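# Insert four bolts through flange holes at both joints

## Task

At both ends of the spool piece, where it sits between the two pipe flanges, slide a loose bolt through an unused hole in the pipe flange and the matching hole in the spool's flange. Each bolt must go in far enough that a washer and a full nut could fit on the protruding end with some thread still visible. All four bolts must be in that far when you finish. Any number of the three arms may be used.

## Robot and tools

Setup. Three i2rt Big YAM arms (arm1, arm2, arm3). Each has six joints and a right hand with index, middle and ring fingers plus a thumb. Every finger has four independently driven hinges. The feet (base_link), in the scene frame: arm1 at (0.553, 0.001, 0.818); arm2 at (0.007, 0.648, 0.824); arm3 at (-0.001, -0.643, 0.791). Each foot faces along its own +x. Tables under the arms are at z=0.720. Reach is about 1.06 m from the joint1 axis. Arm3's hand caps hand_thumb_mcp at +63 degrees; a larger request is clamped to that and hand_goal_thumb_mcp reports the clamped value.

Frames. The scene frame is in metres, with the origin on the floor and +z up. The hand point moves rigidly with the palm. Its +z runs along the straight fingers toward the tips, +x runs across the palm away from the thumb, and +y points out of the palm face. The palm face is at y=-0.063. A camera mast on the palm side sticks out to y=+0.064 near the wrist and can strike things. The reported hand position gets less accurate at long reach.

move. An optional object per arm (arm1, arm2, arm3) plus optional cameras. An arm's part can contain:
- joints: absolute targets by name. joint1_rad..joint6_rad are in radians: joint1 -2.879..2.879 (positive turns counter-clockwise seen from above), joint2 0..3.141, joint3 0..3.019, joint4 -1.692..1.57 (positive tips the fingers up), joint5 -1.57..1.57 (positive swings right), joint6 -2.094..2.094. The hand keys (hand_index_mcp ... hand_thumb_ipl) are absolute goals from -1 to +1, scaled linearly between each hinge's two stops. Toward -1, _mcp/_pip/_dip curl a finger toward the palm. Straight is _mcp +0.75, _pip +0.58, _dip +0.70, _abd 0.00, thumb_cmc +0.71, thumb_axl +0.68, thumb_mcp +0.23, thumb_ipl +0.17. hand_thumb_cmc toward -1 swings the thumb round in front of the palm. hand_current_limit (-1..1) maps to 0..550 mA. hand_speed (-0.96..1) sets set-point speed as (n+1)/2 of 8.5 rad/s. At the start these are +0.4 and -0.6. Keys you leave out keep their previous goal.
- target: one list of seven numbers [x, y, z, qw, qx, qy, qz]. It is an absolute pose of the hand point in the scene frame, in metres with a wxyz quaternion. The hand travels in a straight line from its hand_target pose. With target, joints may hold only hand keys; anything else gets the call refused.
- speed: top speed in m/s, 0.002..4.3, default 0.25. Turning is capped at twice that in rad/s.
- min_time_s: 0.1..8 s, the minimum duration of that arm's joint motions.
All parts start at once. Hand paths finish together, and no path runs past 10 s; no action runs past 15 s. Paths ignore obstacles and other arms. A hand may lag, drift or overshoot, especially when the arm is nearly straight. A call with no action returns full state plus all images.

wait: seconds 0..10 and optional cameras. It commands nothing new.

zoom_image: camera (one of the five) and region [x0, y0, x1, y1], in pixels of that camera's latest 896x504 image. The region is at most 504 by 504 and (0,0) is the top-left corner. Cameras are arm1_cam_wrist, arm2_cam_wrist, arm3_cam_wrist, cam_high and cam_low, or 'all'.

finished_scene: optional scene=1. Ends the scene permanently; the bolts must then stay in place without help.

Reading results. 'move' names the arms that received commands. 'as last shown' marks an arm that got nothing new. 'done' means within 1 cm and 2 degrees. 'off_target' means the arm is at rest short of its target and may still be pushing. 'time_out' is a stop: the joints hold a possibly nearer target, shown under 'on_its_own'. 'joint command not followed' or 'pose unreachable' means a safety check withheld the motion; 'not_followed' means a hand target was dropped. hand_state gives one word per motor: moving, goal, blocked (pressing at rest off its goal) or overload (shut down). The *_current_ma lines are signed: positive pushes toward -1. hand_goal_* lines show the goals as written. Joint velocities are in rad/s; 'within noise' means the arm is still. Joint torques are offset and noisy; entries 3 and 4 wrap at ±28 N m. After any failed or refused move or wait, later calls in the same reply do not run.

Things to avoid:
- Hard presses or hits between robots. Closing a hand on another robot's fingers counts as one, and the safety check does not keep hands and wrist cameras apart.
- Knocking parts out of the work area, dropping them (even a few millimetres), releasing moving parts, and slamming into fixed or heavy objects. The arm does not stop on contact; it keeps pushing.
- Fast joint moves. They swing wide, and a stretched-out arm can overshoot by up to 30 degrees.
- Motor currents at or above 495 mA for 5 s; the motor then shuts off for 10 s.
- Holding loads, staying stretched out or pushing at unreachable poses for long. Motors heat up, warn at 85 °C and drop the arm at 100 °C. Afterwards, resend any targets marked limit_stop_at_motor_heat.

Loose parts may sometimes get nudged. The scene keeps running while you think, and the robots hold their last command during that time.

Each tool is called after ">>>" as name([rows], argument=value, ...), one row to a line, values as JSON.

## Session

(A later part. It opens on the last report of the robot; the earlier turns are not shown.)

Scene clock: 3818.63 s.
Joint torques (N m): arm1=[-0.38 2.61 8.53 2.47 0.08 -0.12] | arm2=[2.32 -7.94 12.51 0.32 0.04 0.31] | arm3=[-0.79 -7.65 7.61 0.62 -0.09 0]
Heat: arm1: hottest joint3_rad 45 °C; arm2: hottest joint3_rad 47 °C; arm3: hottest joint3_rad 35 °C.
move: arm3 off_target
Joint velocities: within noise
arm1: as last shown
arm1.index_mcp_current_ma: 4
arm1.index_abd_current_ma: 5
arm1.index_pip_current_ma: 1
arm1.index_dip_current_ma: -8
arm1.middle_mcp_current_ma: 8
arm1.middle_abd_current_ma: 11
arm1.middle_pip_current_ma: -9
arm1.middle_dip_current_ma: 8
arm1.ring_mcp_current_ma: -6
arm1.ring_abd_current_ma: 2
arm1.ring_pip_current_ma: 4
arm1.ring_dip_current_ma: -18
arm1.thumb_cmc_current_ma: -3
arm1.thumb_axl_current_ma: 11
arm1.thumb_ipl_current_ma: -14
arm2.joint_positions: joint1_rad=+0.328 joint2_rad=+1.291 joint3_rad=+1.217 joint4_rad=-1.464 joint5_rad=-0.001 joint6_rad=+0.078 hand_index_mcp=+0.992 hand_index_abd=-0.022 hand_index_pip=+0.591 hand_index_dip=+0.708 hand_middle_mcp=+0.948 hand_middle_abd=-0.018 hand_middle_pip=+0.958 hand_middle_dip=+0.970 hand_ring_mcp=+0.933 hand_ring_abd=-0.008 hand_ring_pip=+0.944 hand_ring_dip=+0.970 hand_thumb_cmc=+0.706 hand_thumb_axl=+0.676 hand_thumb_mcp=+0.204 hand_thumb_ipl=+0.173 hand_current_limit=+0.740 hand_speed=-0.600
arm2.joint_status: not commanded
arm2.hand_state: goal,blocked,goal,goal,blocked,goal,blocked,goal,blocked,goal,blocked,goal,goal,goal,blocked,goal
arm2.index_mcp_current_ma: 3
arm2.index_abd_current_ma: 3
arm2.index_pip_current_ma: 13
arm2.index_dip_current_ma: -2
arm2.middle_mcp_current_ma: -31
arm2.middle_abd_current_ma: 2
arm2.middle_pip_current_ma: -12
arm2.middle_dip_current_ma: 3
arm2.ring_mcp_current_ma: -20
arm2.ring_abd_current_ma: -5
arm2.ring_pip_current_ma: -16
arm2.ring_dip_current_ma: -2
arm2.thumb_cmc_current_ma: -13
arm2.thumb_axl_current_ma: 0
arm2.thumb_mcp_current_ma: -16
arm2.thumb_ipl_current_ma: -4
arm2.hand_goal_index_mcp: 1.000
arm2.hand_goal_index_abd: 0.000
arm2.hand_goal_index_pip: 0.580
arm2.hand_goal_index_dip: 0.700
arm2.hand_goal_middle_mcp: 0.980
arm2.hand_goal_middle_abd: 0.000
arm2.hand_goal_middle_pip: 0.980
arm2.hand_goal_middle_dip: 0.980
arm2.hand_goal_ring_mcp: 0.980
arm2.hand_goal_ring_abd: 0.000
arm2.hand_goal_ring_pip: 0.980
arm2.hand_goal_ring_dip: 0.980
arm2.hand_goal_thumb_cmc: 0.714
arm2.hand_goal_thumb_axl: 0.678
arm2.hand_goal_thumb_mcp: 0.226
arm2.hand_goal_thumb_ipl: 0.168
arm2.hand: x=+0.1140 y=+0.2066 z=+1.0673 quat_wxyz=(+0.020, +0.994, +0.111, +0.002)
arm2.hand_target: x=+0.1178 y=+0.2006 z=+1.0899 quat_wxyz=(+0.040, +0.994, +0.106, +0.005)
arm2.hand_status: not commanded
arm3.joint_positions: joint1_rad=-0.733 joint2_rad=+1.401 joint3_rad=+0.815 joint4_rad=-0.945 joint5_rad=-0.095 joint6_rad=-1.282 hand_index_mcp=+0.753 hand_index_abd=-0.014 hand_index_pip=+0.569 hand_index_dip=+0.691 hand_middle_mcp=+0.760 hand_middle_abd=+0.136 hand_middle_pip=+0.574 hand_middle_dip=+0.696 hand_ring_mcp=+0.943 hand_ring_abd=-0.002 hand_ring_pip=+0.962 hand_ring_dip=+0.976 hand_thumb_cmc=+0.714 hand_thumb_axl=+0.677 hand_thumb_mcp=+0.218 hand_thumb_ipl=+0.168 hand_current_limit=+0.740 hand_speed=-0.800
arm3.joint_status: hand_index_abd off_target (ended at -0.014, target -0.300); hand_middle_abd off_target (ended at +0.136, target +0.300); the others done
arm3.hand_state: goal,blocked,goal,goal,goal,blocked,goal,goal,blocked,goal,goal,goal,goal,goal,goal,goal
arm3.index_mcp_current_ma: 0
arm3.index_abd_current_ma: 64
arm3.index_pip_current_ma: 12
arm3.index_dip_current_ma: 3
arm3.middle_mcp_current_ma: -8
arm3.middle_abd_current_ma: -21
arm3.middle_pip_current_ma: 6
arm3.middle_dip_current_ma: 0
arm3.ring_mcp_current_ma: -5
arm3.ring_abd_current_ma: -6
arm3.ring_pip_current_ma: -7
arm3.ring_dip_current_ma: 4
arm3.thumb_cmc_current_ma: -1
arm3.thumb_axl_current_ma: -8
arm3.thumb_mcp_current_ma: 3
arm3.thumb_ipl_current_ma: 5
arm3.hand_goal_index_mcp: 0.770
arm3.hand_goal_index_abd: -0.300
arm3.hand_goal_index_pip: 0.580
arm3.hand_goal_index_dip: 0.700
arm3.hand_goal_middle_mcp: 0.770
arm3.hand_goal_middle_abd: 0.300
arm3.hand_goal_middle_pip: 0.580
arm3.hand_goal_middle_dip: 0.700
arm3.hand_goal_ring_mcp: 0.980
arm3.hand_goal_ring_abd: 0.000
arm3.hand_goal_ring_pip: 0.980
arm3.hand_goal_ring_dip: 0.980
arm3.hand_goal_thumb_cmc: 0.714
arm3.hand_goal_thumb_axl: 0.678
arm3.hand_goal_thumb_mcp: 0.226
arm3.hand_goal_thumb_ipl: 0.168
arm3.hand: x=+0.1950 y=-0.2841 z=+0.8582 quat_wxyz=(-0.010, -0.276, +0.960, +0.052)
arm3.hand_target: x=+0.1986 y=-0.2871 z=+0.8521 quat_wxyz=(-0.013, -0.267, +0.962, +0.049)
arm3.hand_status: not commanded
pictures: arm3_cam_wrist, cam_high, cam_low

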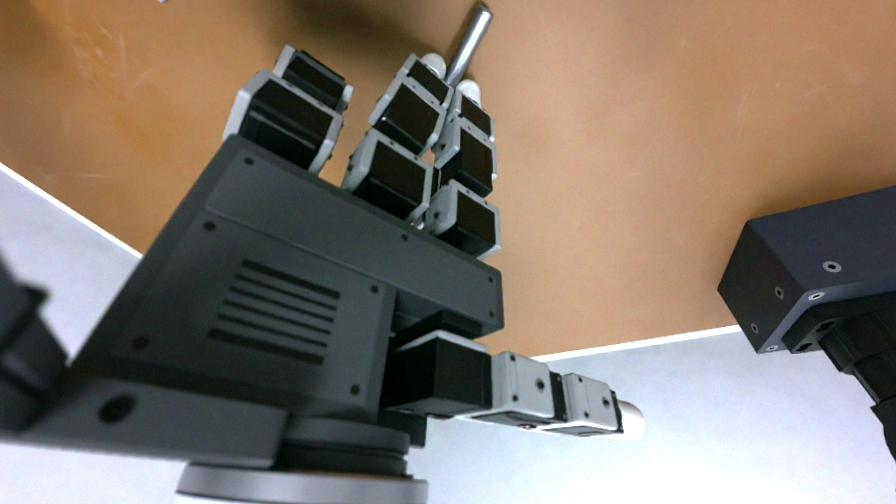

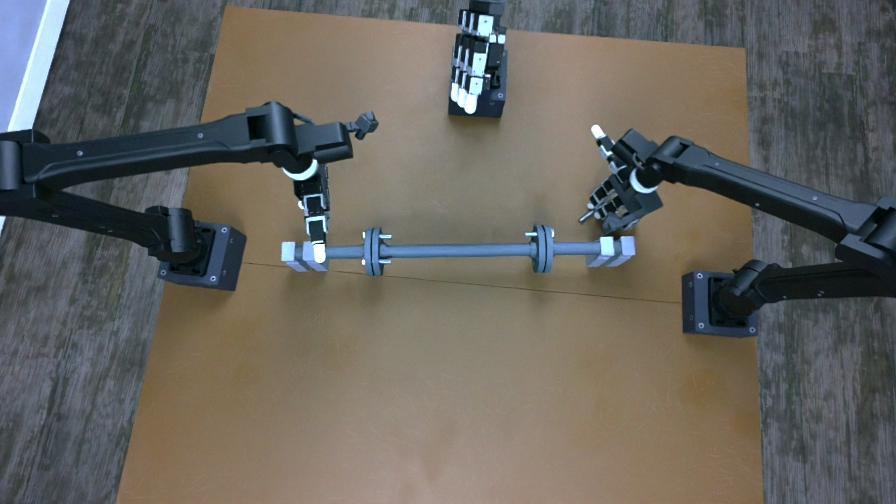

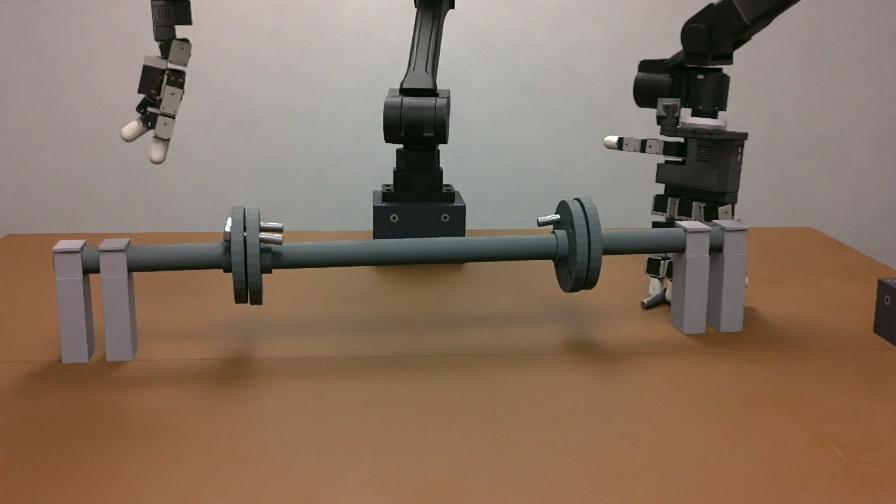

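>>> move(arm3={"joints":{"hand_index_abd":-0.8,"hand_middle_abd":0.8}})

>>> move(arm3={"target":[0.1986,-0.2871,0.900,-0.0133,-0.2668,0.9625,0.0488],"speed":0.05}, cameras=["cam_low","cam_high","arm3_cam_wrist"])

>>> zoom_image(camera="cam_high", region=[560, 170, 660, 250])

>>> zoom_image(camera="arm3_cam_wrist", region=[370, 0, 530, 130])

>>> zoom_image(camera="cam_low", region=[620, 220, 700, 300])

Scene clock: 3838.50 s.
Joint torques (N m): arm1=[-0.38 2.61 8.53 2.47 0.08 -0.12] | arm2=[2.26 -8 12.51 0.31 0.04 0.31] | arm3=[-0.79 -7.59 7.58 0.62 -0.09 0]
Heat: arm1: hottest joint3_rad 45 °C; arm2: hottest joint3_rad 47 °C; arm3: hottest joint3_rad 35 °C.
move: arm3 off_target
Joint velocities: within noise
arm1, arm2: as last shown
arm1.index_mcp_current_ma: 7
arm1.index_abd_current_ma: -15
arm1.index_pip_current_ma: 12
arm1.index_dip_current_ma: 3
arm1.middle_mcp_current_ma: 0
arm1.middle_abd_current_ma: -19
arm1.middle_pip_current_ma: 2
arm1.middle_dip_current_ma: -5
arm1.ring_mcp_current_ma: -5
arm1.ring_abd_current_ma: 13
arm1.ring_pip_current_ma: 6
arm1.ring_dip_current_ma: 0
arm1.thumb_cmc_current_ma: 1
arm1.thumb_axl_current_ma: -8
arm1.thumb_mcp_current_ma: -5
arm1.thumb_ipl_current_ma: -10
arm2.index_abd_current_ma: 4
arm2.index_pip_current_ma: 4
arm2.index_dip_current_ma: -7
arm2.middle_mcp_current_ma: -24
arm2.middle_abd_current_ma: -1
arm2.middle_pip_current_ma: -2
arm2.middle_dip_current_ma: 4
arm2.ring_mcp_current_ma: -25
arm2.ring_abd_current_ma: -4
arm2.ring_pip_current_ma: -21
arm2.ring_dip_current_ma: -3
arm2.thumb_cmc_current_ma: -16
arm2.thumb_axl_current_ma: 3
arm2.thumb_mcp_current_ma: -18
arm2.thumb_ipl_current_ma: -8
arm3.joint_positions: joint1_rad=-0.733 joint2_rad=+1.401 joint3_rad=+0.815 joint4_rad=-0.945 joint5_rad=-0.095 joint6_rad=-1.282 hand_index_mcp=+0.754 hand_index_abd=-0.013 hand_index_pip=+0.570 hand_index_dip=+0.692 hand_middle_mcp=+0.760 hand_middle_abd=+0.144 hand_middle_pip=+0.570 hand_middle_dip=+0.691 hand_ring_mcp=+0.943 hand_ring_abd=-0.002 hand_ring_pip=+0.962 hand_ring_dip=+0.976 hand_thumb_cmc=+0.714 hand_thumb_axl=+0.677 hand_thumb_mcp=+0.218 hand_thumb_ipl=+0.168 hand_current_limit=+0.740 hand_speed=-0.800
arm3.joint_status: hand_index_abd off_target (ended at -0.013, target -0.800); hand_middle_abd off_target (ended at +0.144, target +0.800)
arm3.hand_state: goal,blocked,goal,goal,goal,blocked,goal,goal,blocked,goal,goal,goal,goal,goal,goal,goal
arm3.index_mcp_current_ma: -2
arm3.index_abd_current_ma: 404
arm3.index_pip_current_ma: 11
arm3.index_dip_current_ma: 8
arm3.middle_mcp_current_ma: -9
arm3.middle_abd_current_ma: -281
arm3.middle_pip_current_ma: 4
arm3.middle_dip_current_ma: 2
arm3.ring_mcp_current_ma: -5
arm3.ring_abd_current_ma: -9
arm3.ring_pip_current_ma: -6
arm3.ring_dip_current_ma: 6
arm3.thumb_cmc_current_ma: 5
arm3.thumb_axl_current_ma: -7
arm3.thumb_mcp_current_ma: 2
arm3.thumb_ipl_current_ma: 4
arm3.hand_goal_index_mcp: 0.770
arm3.hand_goal_index_abd: -0.800
arm3.hand_goal_index_pip: 0.580
arm3.hand_goal_index_dip: 0.700
arm3.hand_goal_middle_mcp: 0.770
arm3.hand_goal_middle_abd: 0.800
arm3.hand_goal_middle_pip: 0.580
arm3.hand_goal_middle_dip: 0.700
arm3.hand_goal_ring_mcp: 0.980
arm3.hand_goal_ring_abd: 0.000
arm3.hand_goal_ring_pip: 0.980
arm3.hand_goal_ring_dip: 0.980
arm3.hand_goal_thumb_cmc: 0.714
arm3.hand_goal_thumb_axl: 0.678
arm3.hand_goal_thumb_mcp: 0.226
arm3.hand_goal_thumb_ipl: 0.168
arm3.hand: x=+0.1950 y=-0.2841 z=+0.8582 quat_wxyz=(-0.010, -0.276, +0.960, +0.052)
arm3.hand_target: x=+0.1986 y=-0.2871 z=+0.8521 quat_wxyz=(-0.013, -0.267, +0.962, +0.049)
arm3.hand_status: not commanded
pictures: none

Scene clock: 3839.97 s.
Joint torques (N m): arm1=[-0.38 2.55 8.51 2.47 0.08 -0.11] | arm2=[2.26 -8 12.51 0.32 0.04 0.31] | arm3=[-0.79 -9.35 12.27 -0.28 -0.09 0.01]
Heat: arm1: hottest joint3_rad 45 °C; arm2: hottest joint3_rad 47 °C; arm3: hottest joint3_rad 35 °C.
move: arm3 off_target
Joint velocities: within noise
arm1, arm2: as last shown
arm1.index_mcp_current_ma: 6
arm1.index_abd_current_ma: -9
arm1.index_pip_current_ma: 8
arm1.index_dip_current_ma: -5
arm1.middle_mcp_current_ma: 15
arm1.middle_abd_current_ma: 3
arm1.middle_pip_current_ma: -12
arm1.middle_dip_current_ma: -12
arm1.ring_mcp_current_ma: 16
arm1.ring_abd_current_ma: 17
arm1.ring_pip_current_ma: 3
arm1.ring_dip_current_ma: 5
arm1.thumb_cmc_current_ma: -14
arm1.thumb_axl_current_ma: 21
arm1.thumb_ipl_current_ma: -2
arm2.index_mcp_current_ma: -2
arm2.index_abd_current_ma: 2
arm2.index_pip_current_ma: 6
arm2.index_dip_current_ma: -6
arm2.middle_mcp_current_ma: -22
arm2.middle_abd_current_ma: -2
arm2.middle_pip_current_ma: -10
arm2.ring_mcp_current_ma: -17
arm2.ring_abd_current_ma: -10
arm2.ring_dip_current_ma: -5
arm2.thumb_cmc_current_ma: -12
arm2.thumb_axl_current_ma: -3
arm2.thumb_mcp_current_ma: -19
arm2.thumb_ipl_current_ma: -9
arm3.joint_positions: joint1_rad=-0.733 joint2_rad=+1.352 joint3_rad=+0.834 joint4_rad=-1.073 joint5_rad=-0.095 joint6_rad=-1.282 hand_index_mcp=+0.767 hand_index_abd=-0.013 hand_index_pip=+0.576 hand_index_dip=+0.696 hand_middle_mcp=+0.757 hand_middle_abd=+0.149 hand_middle_pip=+0.570 hand_middle_dip=+0.692 hand_ring_mcp=+0.944 hand_ring_abd=-0.004 hand_ring_pip=+0.962 hand_ring_dip=+0.976 hand_thumb_cmc=+0.714 hand_thumb_axl=+0.677 hand_thumb_mcp=+0.218 hand_thumb_ipl=+0.168 hand_current_limit=+0.740 hand_speed=-0.800
arm3.joint_status: not commanded
arm3.hand_state: goal,blocked,goal,goal,goal,blocked,goal,goal,blocked,goal,goal,goal,goal,goal,goal,goal
arm3.index_mcp_current_ma: -2
arm3.index_abd_current_ma: 403
arm3.index_pip_current_ma: 9
arm3.index_dip_current_ma: 8
arm3.middle_mcp_current_ma: -9
arm3.middle_abd_current_ma: -279
arm3.middle_pip_current_ma: -2
arm3.middle_dip_current_ma: 4
arm3.ring_mcp_current_ma: -5
arm3.ring_abd_current_ma: -4
arm3.ring_pip_current_ma: -6
arm3.ring_dip_current_ma: 6
arm3.thumb_cmc_current_ma: 2
arm3.thumb_axl_current_ma: -9
arm3.thumb_mcp_current_ma: 3
arm3.thumb_ipl_current_ma: 7
arm3.hand_goal_index_mcp: 0.770
arm3.hand_goal_index_abd: -0.800
arm3.hand_goal_index_pip: 0.580
arm3.hand_goal_index_dip: 0.700
arm3.hand_goal_middle_mcp: 0.770
arm3.hand_goal_middle_abd: 0.800
arm3.hand_goal_middle_pip: 0.580
arm3.hand_goal_middle_dip: 0.700
arm3.hand_goal_ring_mcp: 0.980
arm3.hand_goal_ring_abd: 0.000
arm3.hand_goal_ring_pip: 0.980
arm3.hand_goal_ring_dip: 0.980
arm3.hand_goal_thumb_cmc: 0.714
arm3.hand_goal_thumb_axl: 0.678
arm3.hand_goal_thumb_mcp: 0.226
arm3.hand_goal_thumb_ipl: 0.168
arm3.hand: x=+0.1822 y=-0.2986 z=+0.8771 quat_wxyz=(-0.035, -0.275, +0.960, +0.036)
arm3.hand_target: x=+0.1979 y=-0.2878 z=+0.9000 quat_wxyz=(-0.013, -0.267, +0.962, +0.049)
arm3.hand_status: off_target (0.030 m and 3.0 deg from the pose sent, 0.042 m and 1.3 deg at the start)
pictures: arm3_cam_wrist, cam_high, cam_low

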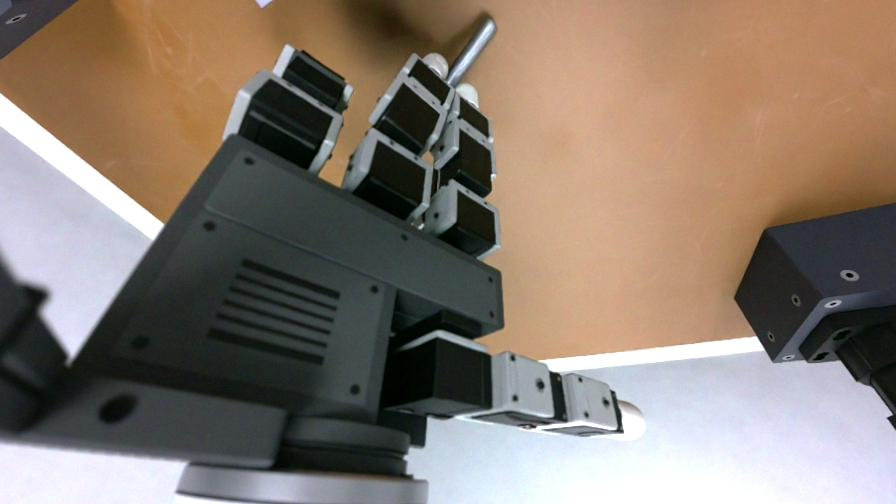

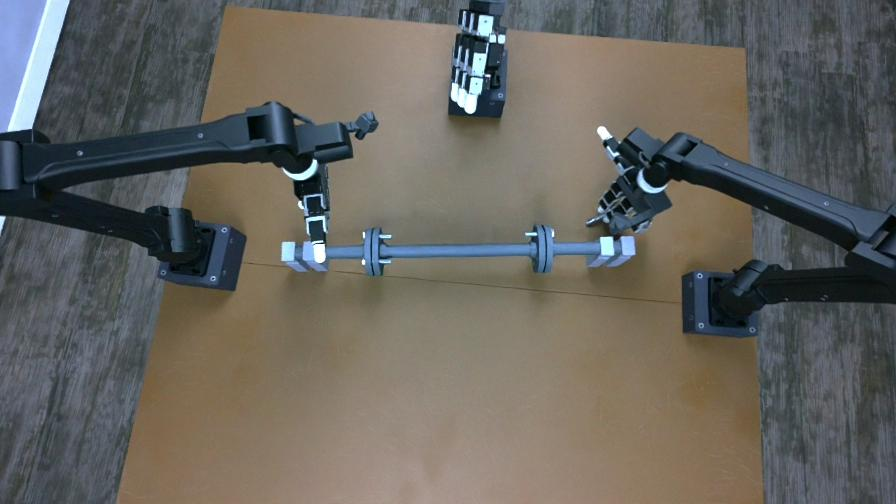

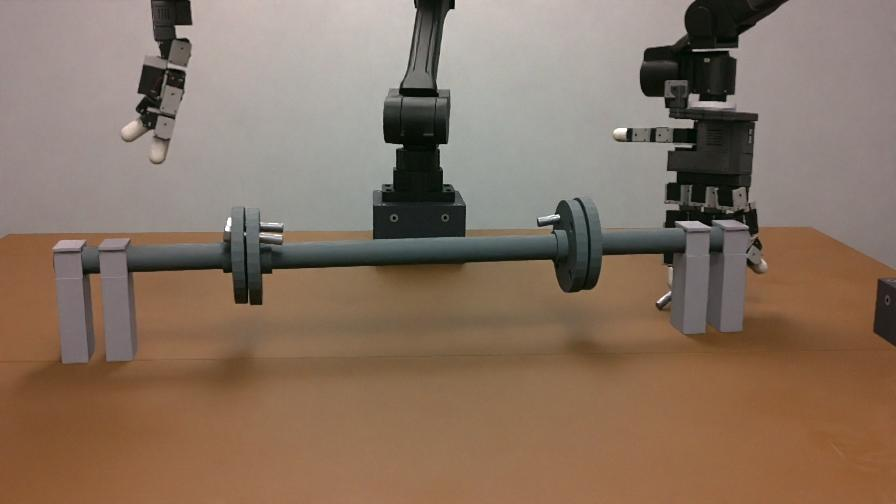

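Scaled by 5.040.

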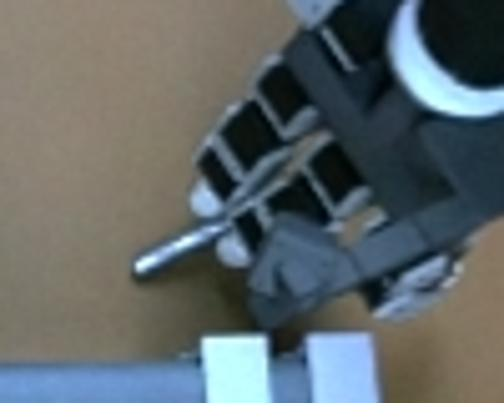

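Scaled by 3.150.

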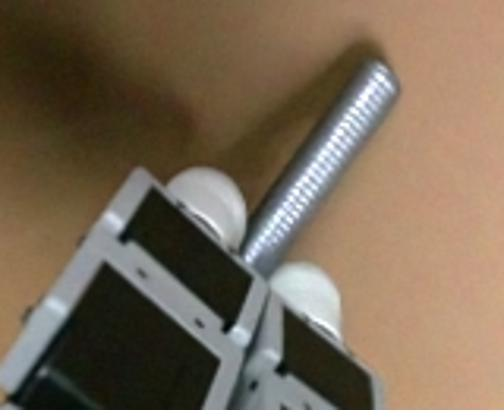

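Scaled by 6.300.

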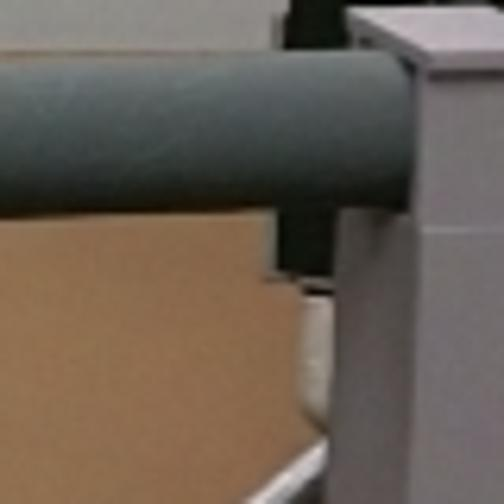

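>>> zoom_image(camera="cam_low", region=[640, 260, 700, 320])

Scaled by 8.400.

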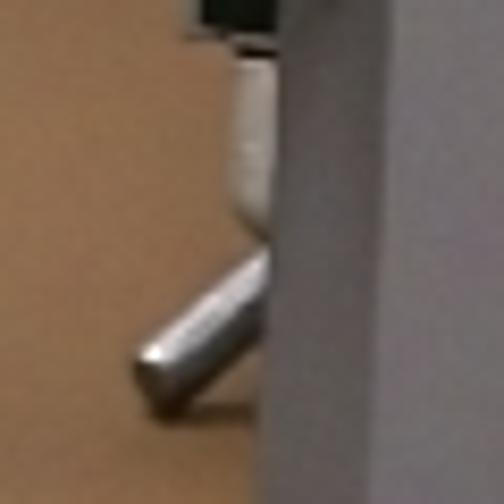

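>>> move(arm3={"target":[0.184,-0.302,0.858,-0.0133,-0.2668,0.9625,0.0488],"speed":0.04}, cameras=["cam_low","arm3_cam_wrist"])

>>> zoom_image(camera="cam_low", region=[640, 260, 700, 320])

>>> zoom_image(camera="arm3_cam_wrist", region=[370, 0, 530, 130])

Scene clock: 3880.07 s.
Joint torques (N m): arm1=[-0.38 2.61 8.53 2.45 0.08 -0.12] | arm2=[2.32 -8 12.51 0.32 0.04 0.31] | arm3=[-0.62 -8.29 7.23 1.07 -0.09 0.03]
Heat: arm1: hottest joint3_rad 45 °C; arm2: hottest joint3_rad 47 °C; arm3: hottest joint3_rad 39 °C.
move: arm3 done
Joint velocities: within noise
arm1, arm2: as last shown
arm1.index_mcp_current_ma: -2
arm1.index_abd_current_ma: 4
arm1.index_pip_current_ma: -11
arm1.index_dip_current_ma: -2
arm1.middle_mcp_current_ma: 2
arm1.middle_abd_current_ma: -13
arm1.middle_pip_current_ma: 7
arm1.middle_dip_current_ma: -16
arm1.ring_mcp_current_ma: 15
arm1.ring_abd_current_ma: 4
arm1.ring_pip_current_ma: 1
arm1.ring_dip_current_ma: 3
arm1.thumb_cmc_current_ma: 3
arm1.thumb_axl_current_ma: 7
arm1.thumb_mcp_current_ma: 3
arm1.thumb_ipl_current_ma: -15
arm2.index_mcp_current_ma: -7
arm2.index_abd_current_ma: 0
arm2.index_dip_current_ma: -3
arm2.middle_mcp_current_ma: -27
arm2.middle_abd_current_ma: 1
arm2.middle_pip_current_ma: -12
arm2.middle_dip_current_ma: 2
arm2.ring_mcp_current_ma: -26
arm2.ring_abd_current_ma: -8
arm2.ring_pip_current_ma: -23
arm2.ring_dip_current_ma: -6
arm2.thumb_cmc_current_ma: -11
arm2.thumb_axl_current_ma: 3
arm2.thumb_mcp_current_ma: -21
arm2.thumb_ipl_current_ma: -8
arm3.joint_positions: joint1_rad=-0.733 joint2_rad=+1.352 joint3_rad=+0.773 joint4_rad=-0.978 joint5_rad=-0.095 joint6_rad=-1.282 hand_index_mcp=+0.772 hand_index_abd=-0.015 hand_index_pip=+0.579 hand_index_dip=+0.696 hand_middle_mcp=+0.756 hand_middle_abd=+0.151 hand_middle_pip=+0.570 hand_middle_dip=+0.692 hand_ring_mcp=+0.944 hand_ring_abd=-0.003 hand_ring_pip=+0.962 hand_ring_dip=+0.976 hand_thumb_cmc=+0.714 hand_thumb_axl=+0.677 hand_thumb_mcp=+0.218 hand_thumb_ipl=+0.168 hand_current_limit=+0.740 hand_speed=-0.800
arm3.joint_status: not commanded
arm3.hand_state: goal,blocked,goal,goal,goal,blocked,goal,goal,blocked,goal,goal,goal,goal,goal,goal,goal
arm3.index_mcp_current_ma: -5
arm3.index_abd_current_ma: 401
arm3.index_pip_current_ma: 12
arm3.index_dip_current_ma: 4
arm3.middle_mcp_current_ma: -9
arm3.middle_abd_current_ma: -280
arm3.middle_pip_current_ma: 10
arm3.middle_dip_current_ma: 2
arm3.ring_mcp_current_ma: -6
arm3.ring_abd_current_ma: -4
arm3.ring_pip_current_ma: -9
arm3.ring_dip_current_ma: 2
arm3.thumb_cmc_current_ma: 6
arm3.thumb_axl_current_ma: -5
arm3.thumb_mcp_current_ma: -1
arm3.thumb_ipl_current_ma: 5
arm3.hand_goal_index_mcp: 0.770
arm3.hand_goal_index_abd: -0.800
arm3.hand_goal_index_pip: 0.580
arm3.hand_goal_index_dip: 0.700
arm3.hand_goal_middle_mcp: 0.770
arm3.hand_goal_middle_abd: 0.800
arm3.hand_goal_middle_pip: 0.580
arm3.hand_goal_middle_dip: 0.700
arm3.hand_goal_ring_mcp: 0.980
arm3.hand_goal_ring_abd: 0.000
arm3.hand_goal_ring_pip: 0.980
arm3.hand_goal_ring_dip: 0.980
arm3.hand_goal_thumb_cmc: 0.714
arm3.hand_goal_thumb_axl: 0.678
arm3.hand_goal_thumb_mcp: 0.226
arm3.hand_goal_thumb_ipl: 0.168
arm3.hand: x=+0.1795 y=-0.3016 z=+0.8587 quat_wxyz=(-0.021, -0.276, +0.960, +0.045)
arm3.hand_target: x=+0.1839 y=-0.3021 z=+0.8579 quat_wxyz=(-0.014, -0.267, +0.962, +0.049)
arm3.hand_status: done (0.005 m and 1.4 deg from the pose sent, 0.020 m and 3.0 deg at the start)
pictures: arm3_cam_wrist, cam_low

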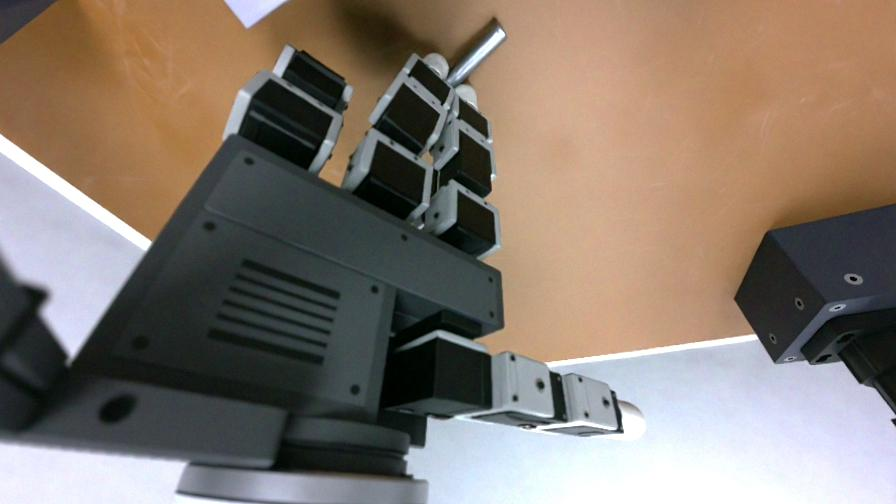

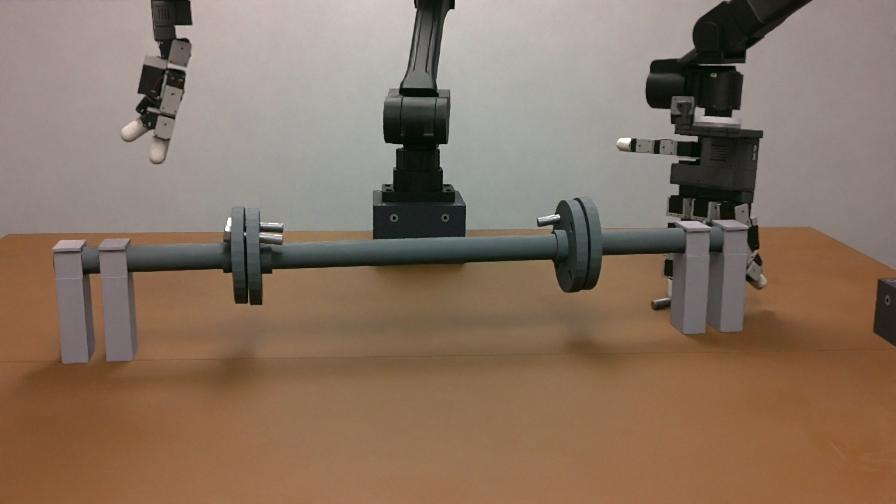

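Scaled by 8.400.

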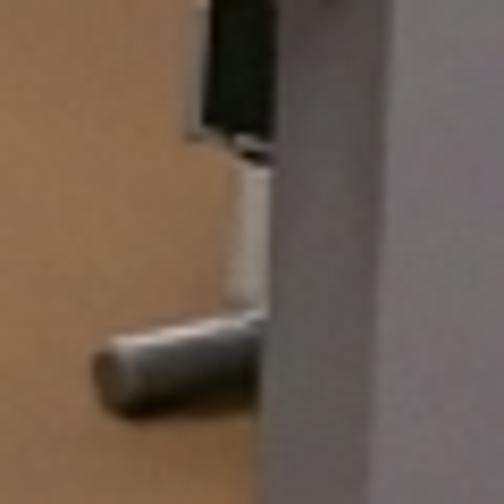

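Scaled by 3.150.

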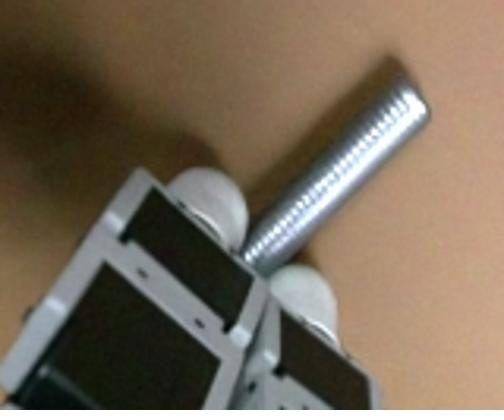

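>>> move(arm3={"joints":{"hand_index_abd":0.1,"hand_middle_abd":-0.1,"hand_speed":-0.7}})

>>> move(arm3={"target":[0.181,-0.2965,0.858,-0.0133,-0.2668,0.9625,0.0488],"speed":0.04}, cameras=["cam_low","cam_high","arm3_cam_wrist"])

>>> zoom_image(camera="cam_high", region=[560, 170, 660, 250])

>>> zoom_image(camera="cam_low", region=[640, 260, 700, 320])

>>> zoom_image(camera="arm3_cam_wrist", region=[370, 0, 530, 130])

Scene clock: 3913.73 s.
Joint torques (N m): arm1=[-0.38 2.55 8.51 2.45 0.08 -0.12] | arm2=[2.32 -8 12.51 0.31 0.04 0.31] | arm3=[-0.56 -8.18 7.53 0.79 -0.11 0.03]
Heat: arm1: hottest joint3_rad 45 °C; arm2: hottest joint3_rad 47 °C; arm3: hottest joint3_rad 36 °C.
move: arm3 off_target
Joint velocities: within noise
arm1, arm2: as last shown
arm1.index_mcp_current_ma: 0
arm1.index_abd_current_ma: -10
arm1.index_pip_current_ma: -1
arm1.index_dip_current_ma: 5
arm1.middle_mcp_current_ma: 19
arm1.middle_pip_current_ma: 1
arm1.middle_dip_current_ma: 1
arm1.ring_mcp_current_ma: 16
arm1.ring_abd_current_ma: 5
arm1.ring_pip_current_ma: -8
arm1.ring_dip_current_ma: 11
arm1.thumb_cmc_current_ma: -3
arm1.thumb_axl_current_ma: 3
arm1.thumb_mcp_current_ma: 16
arm1.thumb_ipl_current_ma: 11
arm2.index_mcp_current_ma: 2
arm2.index_abd_current_ma: -1
arm2.index_pip_current_ma: 7
arm2.index_dip_current_ma: -6
arm2.middle_mcp_current_ma: -23
arm2.middle_abd_current_ma: -1
arm2.middle_pip_current_ma: -6
arm2.middle_dip_current_ma: 6
arm2.ring_mcp_current_ma: -17
arm2.ring_abd_current_ma: -3
arm2.ring_pip_current_ma: -21
arm2.ring_dip_current_ma: -4
arm2.thumb_cmc_current_ma: -10
arm2.thumb_axl_current_ma: -1
arm2.thumb_mcp_current_ma: -20
arm2.thumb_ipl_current_ma: -7
arm3.joint_positions: joint1_rad=-0.733 joint2_rad=+1.352 joint3_rad=+0.770 joint4_rad=-0.971 joint5_rad=-0.095 joint6_rad=-1.282 hand_index_mcp=+0.769 hand_index_abd=-0.005 hand_index_pip=+0.578 hand_index_dip=+0.696 hand_middle_mcp=+0.757 hand_middle_abd=-0.091 hand_middle_pip=+0.570 hand_middle_dip=+0.692 hand_ring_mcp=+0.944 hand_ring_abd=-0.003 hand_ring_pip=+0.962 hand_ring_dip=+0.976 hand_thumb_cmc=+0.714 hand_thumb_axl=+0.677 hand_thumb_mcp=+0.218 hand_thumb_ipl=+0.168 hand_current_limit=+0.740 hand_speed=-0.700
arm3.joint_status: hand_index_abd off_target (ended at -0.005, target +0.100); the others done
arm3.hand_state: goal,blocked,goal,goal,goal,goal,goal,goal,blocked,goal,goal,goal,goal,goal,goal,goal
arm3.index_mcp_current_ma: -2
arm3.index_abd_current_ma: -5
arm3.index_pip_current_ma: 12
arm3.index_dip_current_ma: 5
arm3.middle_mcp_current_ma: -13
arm3.middle_abd_current_ma: 1
arm3.middle_pip_current_ma: 5
arm3.middle_dip_current_ma: -3
arm3.ring_mcp_current_ma: -1
arm3.ring_abd_current_ma: -9
arm3.ring_pip_current_ma: -6
arm3.ring_dip_current_ma: 2
arm3.thumb_cmc_current_ma: 4
arm3.thumb_axl_current_ma: -3
arm3.thumb_mcp_current_ma: -1
arm3.thumb_ipl_current_ma: 4
arm3.hand_goal_index_mcp: 0.770
arm3.hand_goal_index_abd: 0.100
arm3.hand_goal_index_pip: 0.580
arm3.hand_goal_index_dip: 0.700
arm3.hand_goal_middle_mcp: 0.770
arm3.hand_goal_middle_abd: -0.100
arm3.hand_goal_middle_pip: 0.580
arm3.hand_goal_middle_dip: 0.700
arm3.hand_goal_ring_mcp: 0.980
arm3.hand_goal_ring_abd: 0.000
arm3.hand_goal_ring_pip: 0.980
arm3.hand_goal_ring_dip: 0.980
arm3.hand_goal_thumb_cmc: 0.714
arm3.hand_goal_thumb_axl: 0.678
arm3.hand_goal_thumb_mcp: 0.226
arm3.hand_goal_thumb_ipl: 0.168
arm3.hand: x=+0.1797 y=-0.3014 z=+0.8578 quat_wxyz=(-0.019, -0.276, +0.960, +0.046)
arm3.hand_target: x=+0.1839 y=-0.3020 z=+0.8580 quat_wxyz=(-0.014, -0.267, +0.962, +0.049)
arm3.hand_status: not commanded
pictures: none

Scene clock: 3914.70 s.
Joint torques (N m): arm1=[-0.38 2.61 8.53 2.45 0.08 -0.12] | arm2=[2.26 -7.94 12.51 0.31 0.04 0.31] | arm3=[0.79 -7.77 7.95 0.87 -0.1 0.05]
Heat: arm1: hottest joint3_rad 45 °C; arm2: hottest joint3_rad 47 °C; arm3: hottest joint3_rad 36 °C.
move: arm3 done
Joint velocities: within noise
arm1, arm2: as last shown
arm1.index_mcp_current_ma: -2
arm1.index_abd_current_ma: -2
arm1.index_dip_current_ma: 17
arm1.middle_mcp_current_ma: -1
arm1.middle_abd_current_ma: -1
arm1.middle_pip_current_ma: -5
arm1.middle_dip_current_ma: -10
arm1.ring_mcp_current_ma: -7
arm1.ring_abd_current_ma: 7
arm1.ring_pip_current_ma: 1
arm1.ring_dip_current_ma: -4
arm1.thumb_cmc_current_ma: -13
arm1.thumb_axl_current_ma: 4
arm1.thumb_mcp_current_ma: 7
arm1.thumb_ipl_current_ma: 1
arm2.index_mcp_current_ma: 6
arm2.index_abd_current_ma: 8
arm2.index_pip_current_ma: 4
arm2.middle_mcp_current_ma: -22
arm2.middle_abd_current_ma: 0
arm2.middle_dip_current_ma: 7
arm2.ring_mcp_current_ma: -27
arm2.ring_abd_current_ma: -9
arm2.ring_dip_current_ma: -1
arm2.thumb_cmc_current_ma: -12
arm2.thumb_axl_current_ma: -4
arm2.thumb_ipl_current_ma: -4
arm3.joint_positions: joint1_rad=-0.733 joint2_rad=+1.352 joint3_rad=+0.770 joint4_rad=-0.971 joint5_rad=-0.095 joint6_rad=-1.265 hand_index_mcp=+0.769 hand_index_abd=-0.005 hand_index_pip=+0.574 hand_index_dip=+0.696 hand_middle_mcp=+0.757 hand_middle_abd=-0.091 hand_middle_pip=+0.570 hand_middle_dip=+0.692 hand_ring_mcp=+0.944 hand_ring_abd=-0.003 hand_ring_pip=+0.962 hand_ring_dip=+0.976 hand_thumb_cmc=+0.714 hand_thumb_axl=+0.677 hand_thumb_mcp=+0.218 hand_thumb_ipl=+0.168 hand_current_limit=+0.740 hand_speed=-0.700
arm3.joint_status: not commanded
arm3.hand_state: goal,blocked,goal,goal,goal,goal,goal,goal,blocked,goal,goal,goal,goal,goal,goal,goal
arm3.index_mcp_current_ma: 0
arm3.index_abd_current_ma: -1
arm3.index_pip_current_ma: 10
arm3.index_dip_current_ma: 2
arm3.middle_mcp_current_ma: -10
arm3.middle_abd_current_ma: 3
arm3.middle_pip_current_ma: 6
arm3.middle_dip_current_ma: 2
arm3.ring_mcp_current_ma: -3
arm3.ring_abd_current_ma: -11
arm3.ring_pip_current_ma: -10
arm3.ring_dip_current_ma: 3
arm3.thumb_cmc_current_ma: 3
arm3.thumb_axl_current_ma: 0
arm3.thumb_mcp_current_ma: 11
arm3.thumb_ipl_current_ma: 7
arm3.hand_goal_index_mcp: 0.770
arm3.hand_goal_index_abd: 0.100
arm3.hand_goal_index_pip: 0.580
arm3.hand_goal_index_dip: 0.700
arm3.hand_goal_middle_mcp: 0.770
arm3.hand_goal_middle_abd: -0.100
arm3.hand_goal_middle_pip: 0.580
arm3.hand_goal_middle_dip: 0.700
arm3.hand_goal_ring_mcp: 0.980
arm3.hand_goal_ring_abd: 0.000
arm3.hand_goal_ring_pip: 0.980
arm3.hand_goal_ring_dip: 0.980
arm3.hand_goal_thumb_cmc: 0.714
arm3.hand_goal_thumb_axl: 0.678
arm3.hand_goal_thumb_mcp: 0.226
arm3.hand_goal_thumb_ipl: 0.168
arm3.hand: x=+0.1810 y=-0.3010 z=+0.8578 quat_wxyz=(-0.019, -0.268, +0.962, +0.046)
arm3.hand_target: x=+0.1810 y=-0.2966 z=+0.8580 quat_wxyz=(-0.014, -0.267, +0.962, +0.049)
arm3.hand_status: done (0.004 m and 0.8 deg from the pose sent, 0.005 m and 1.3 deg at the start)
pictures: arm3_cam_wrist, cam_high, cam_low

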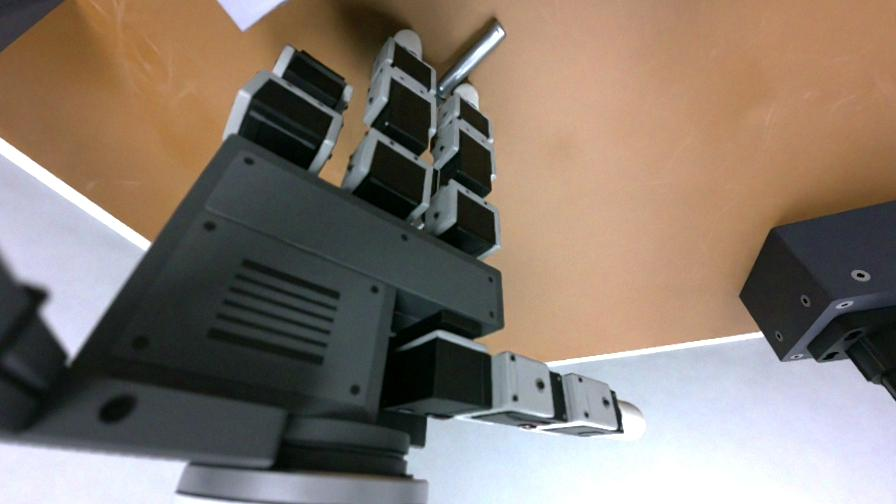

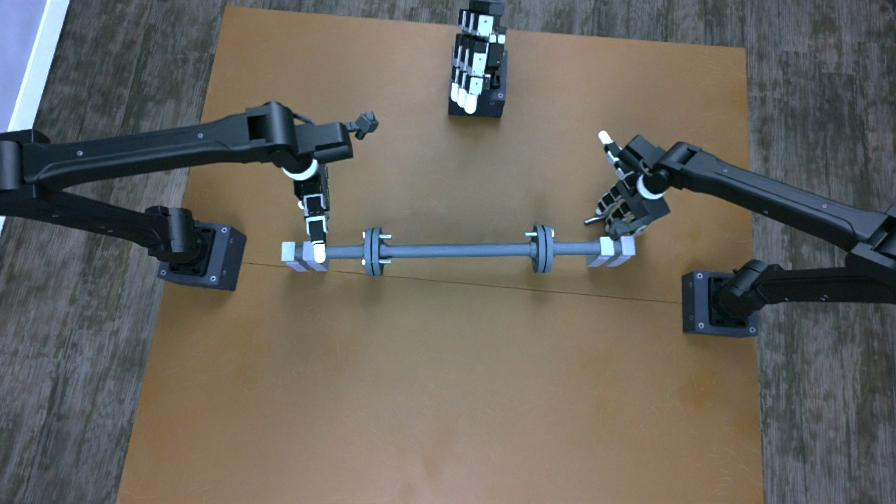

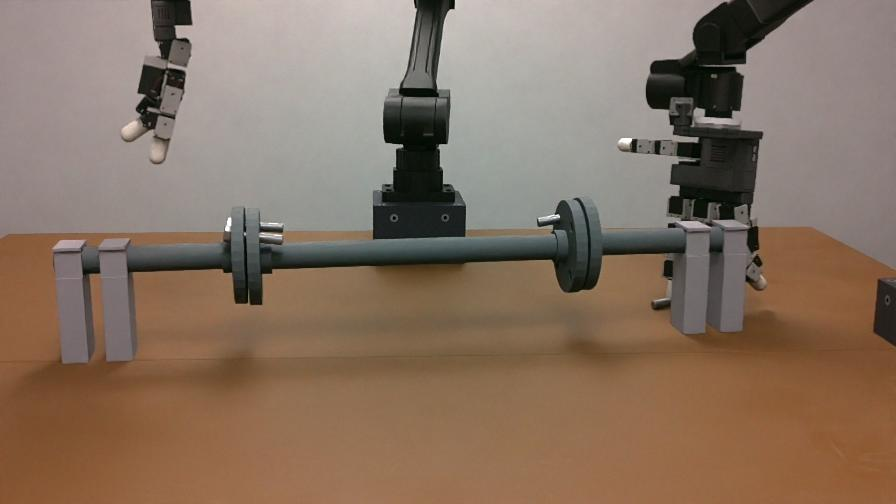

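Scaled by 5.040.

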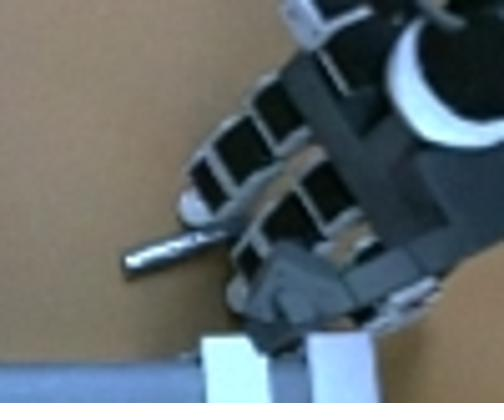

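Scaled by 8.400.

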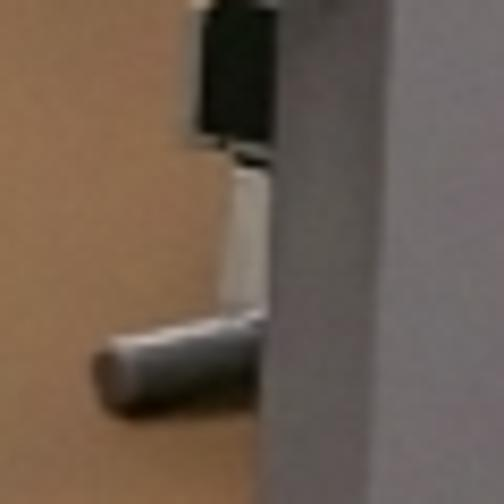

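Scaled by 3.150.

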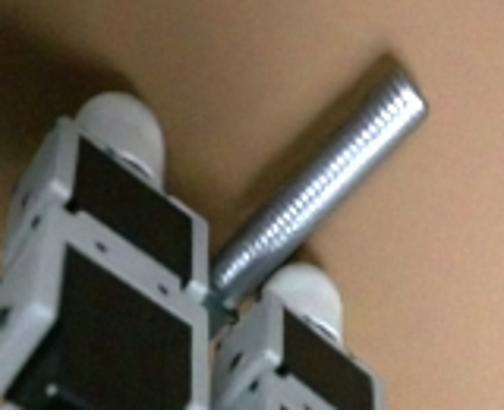

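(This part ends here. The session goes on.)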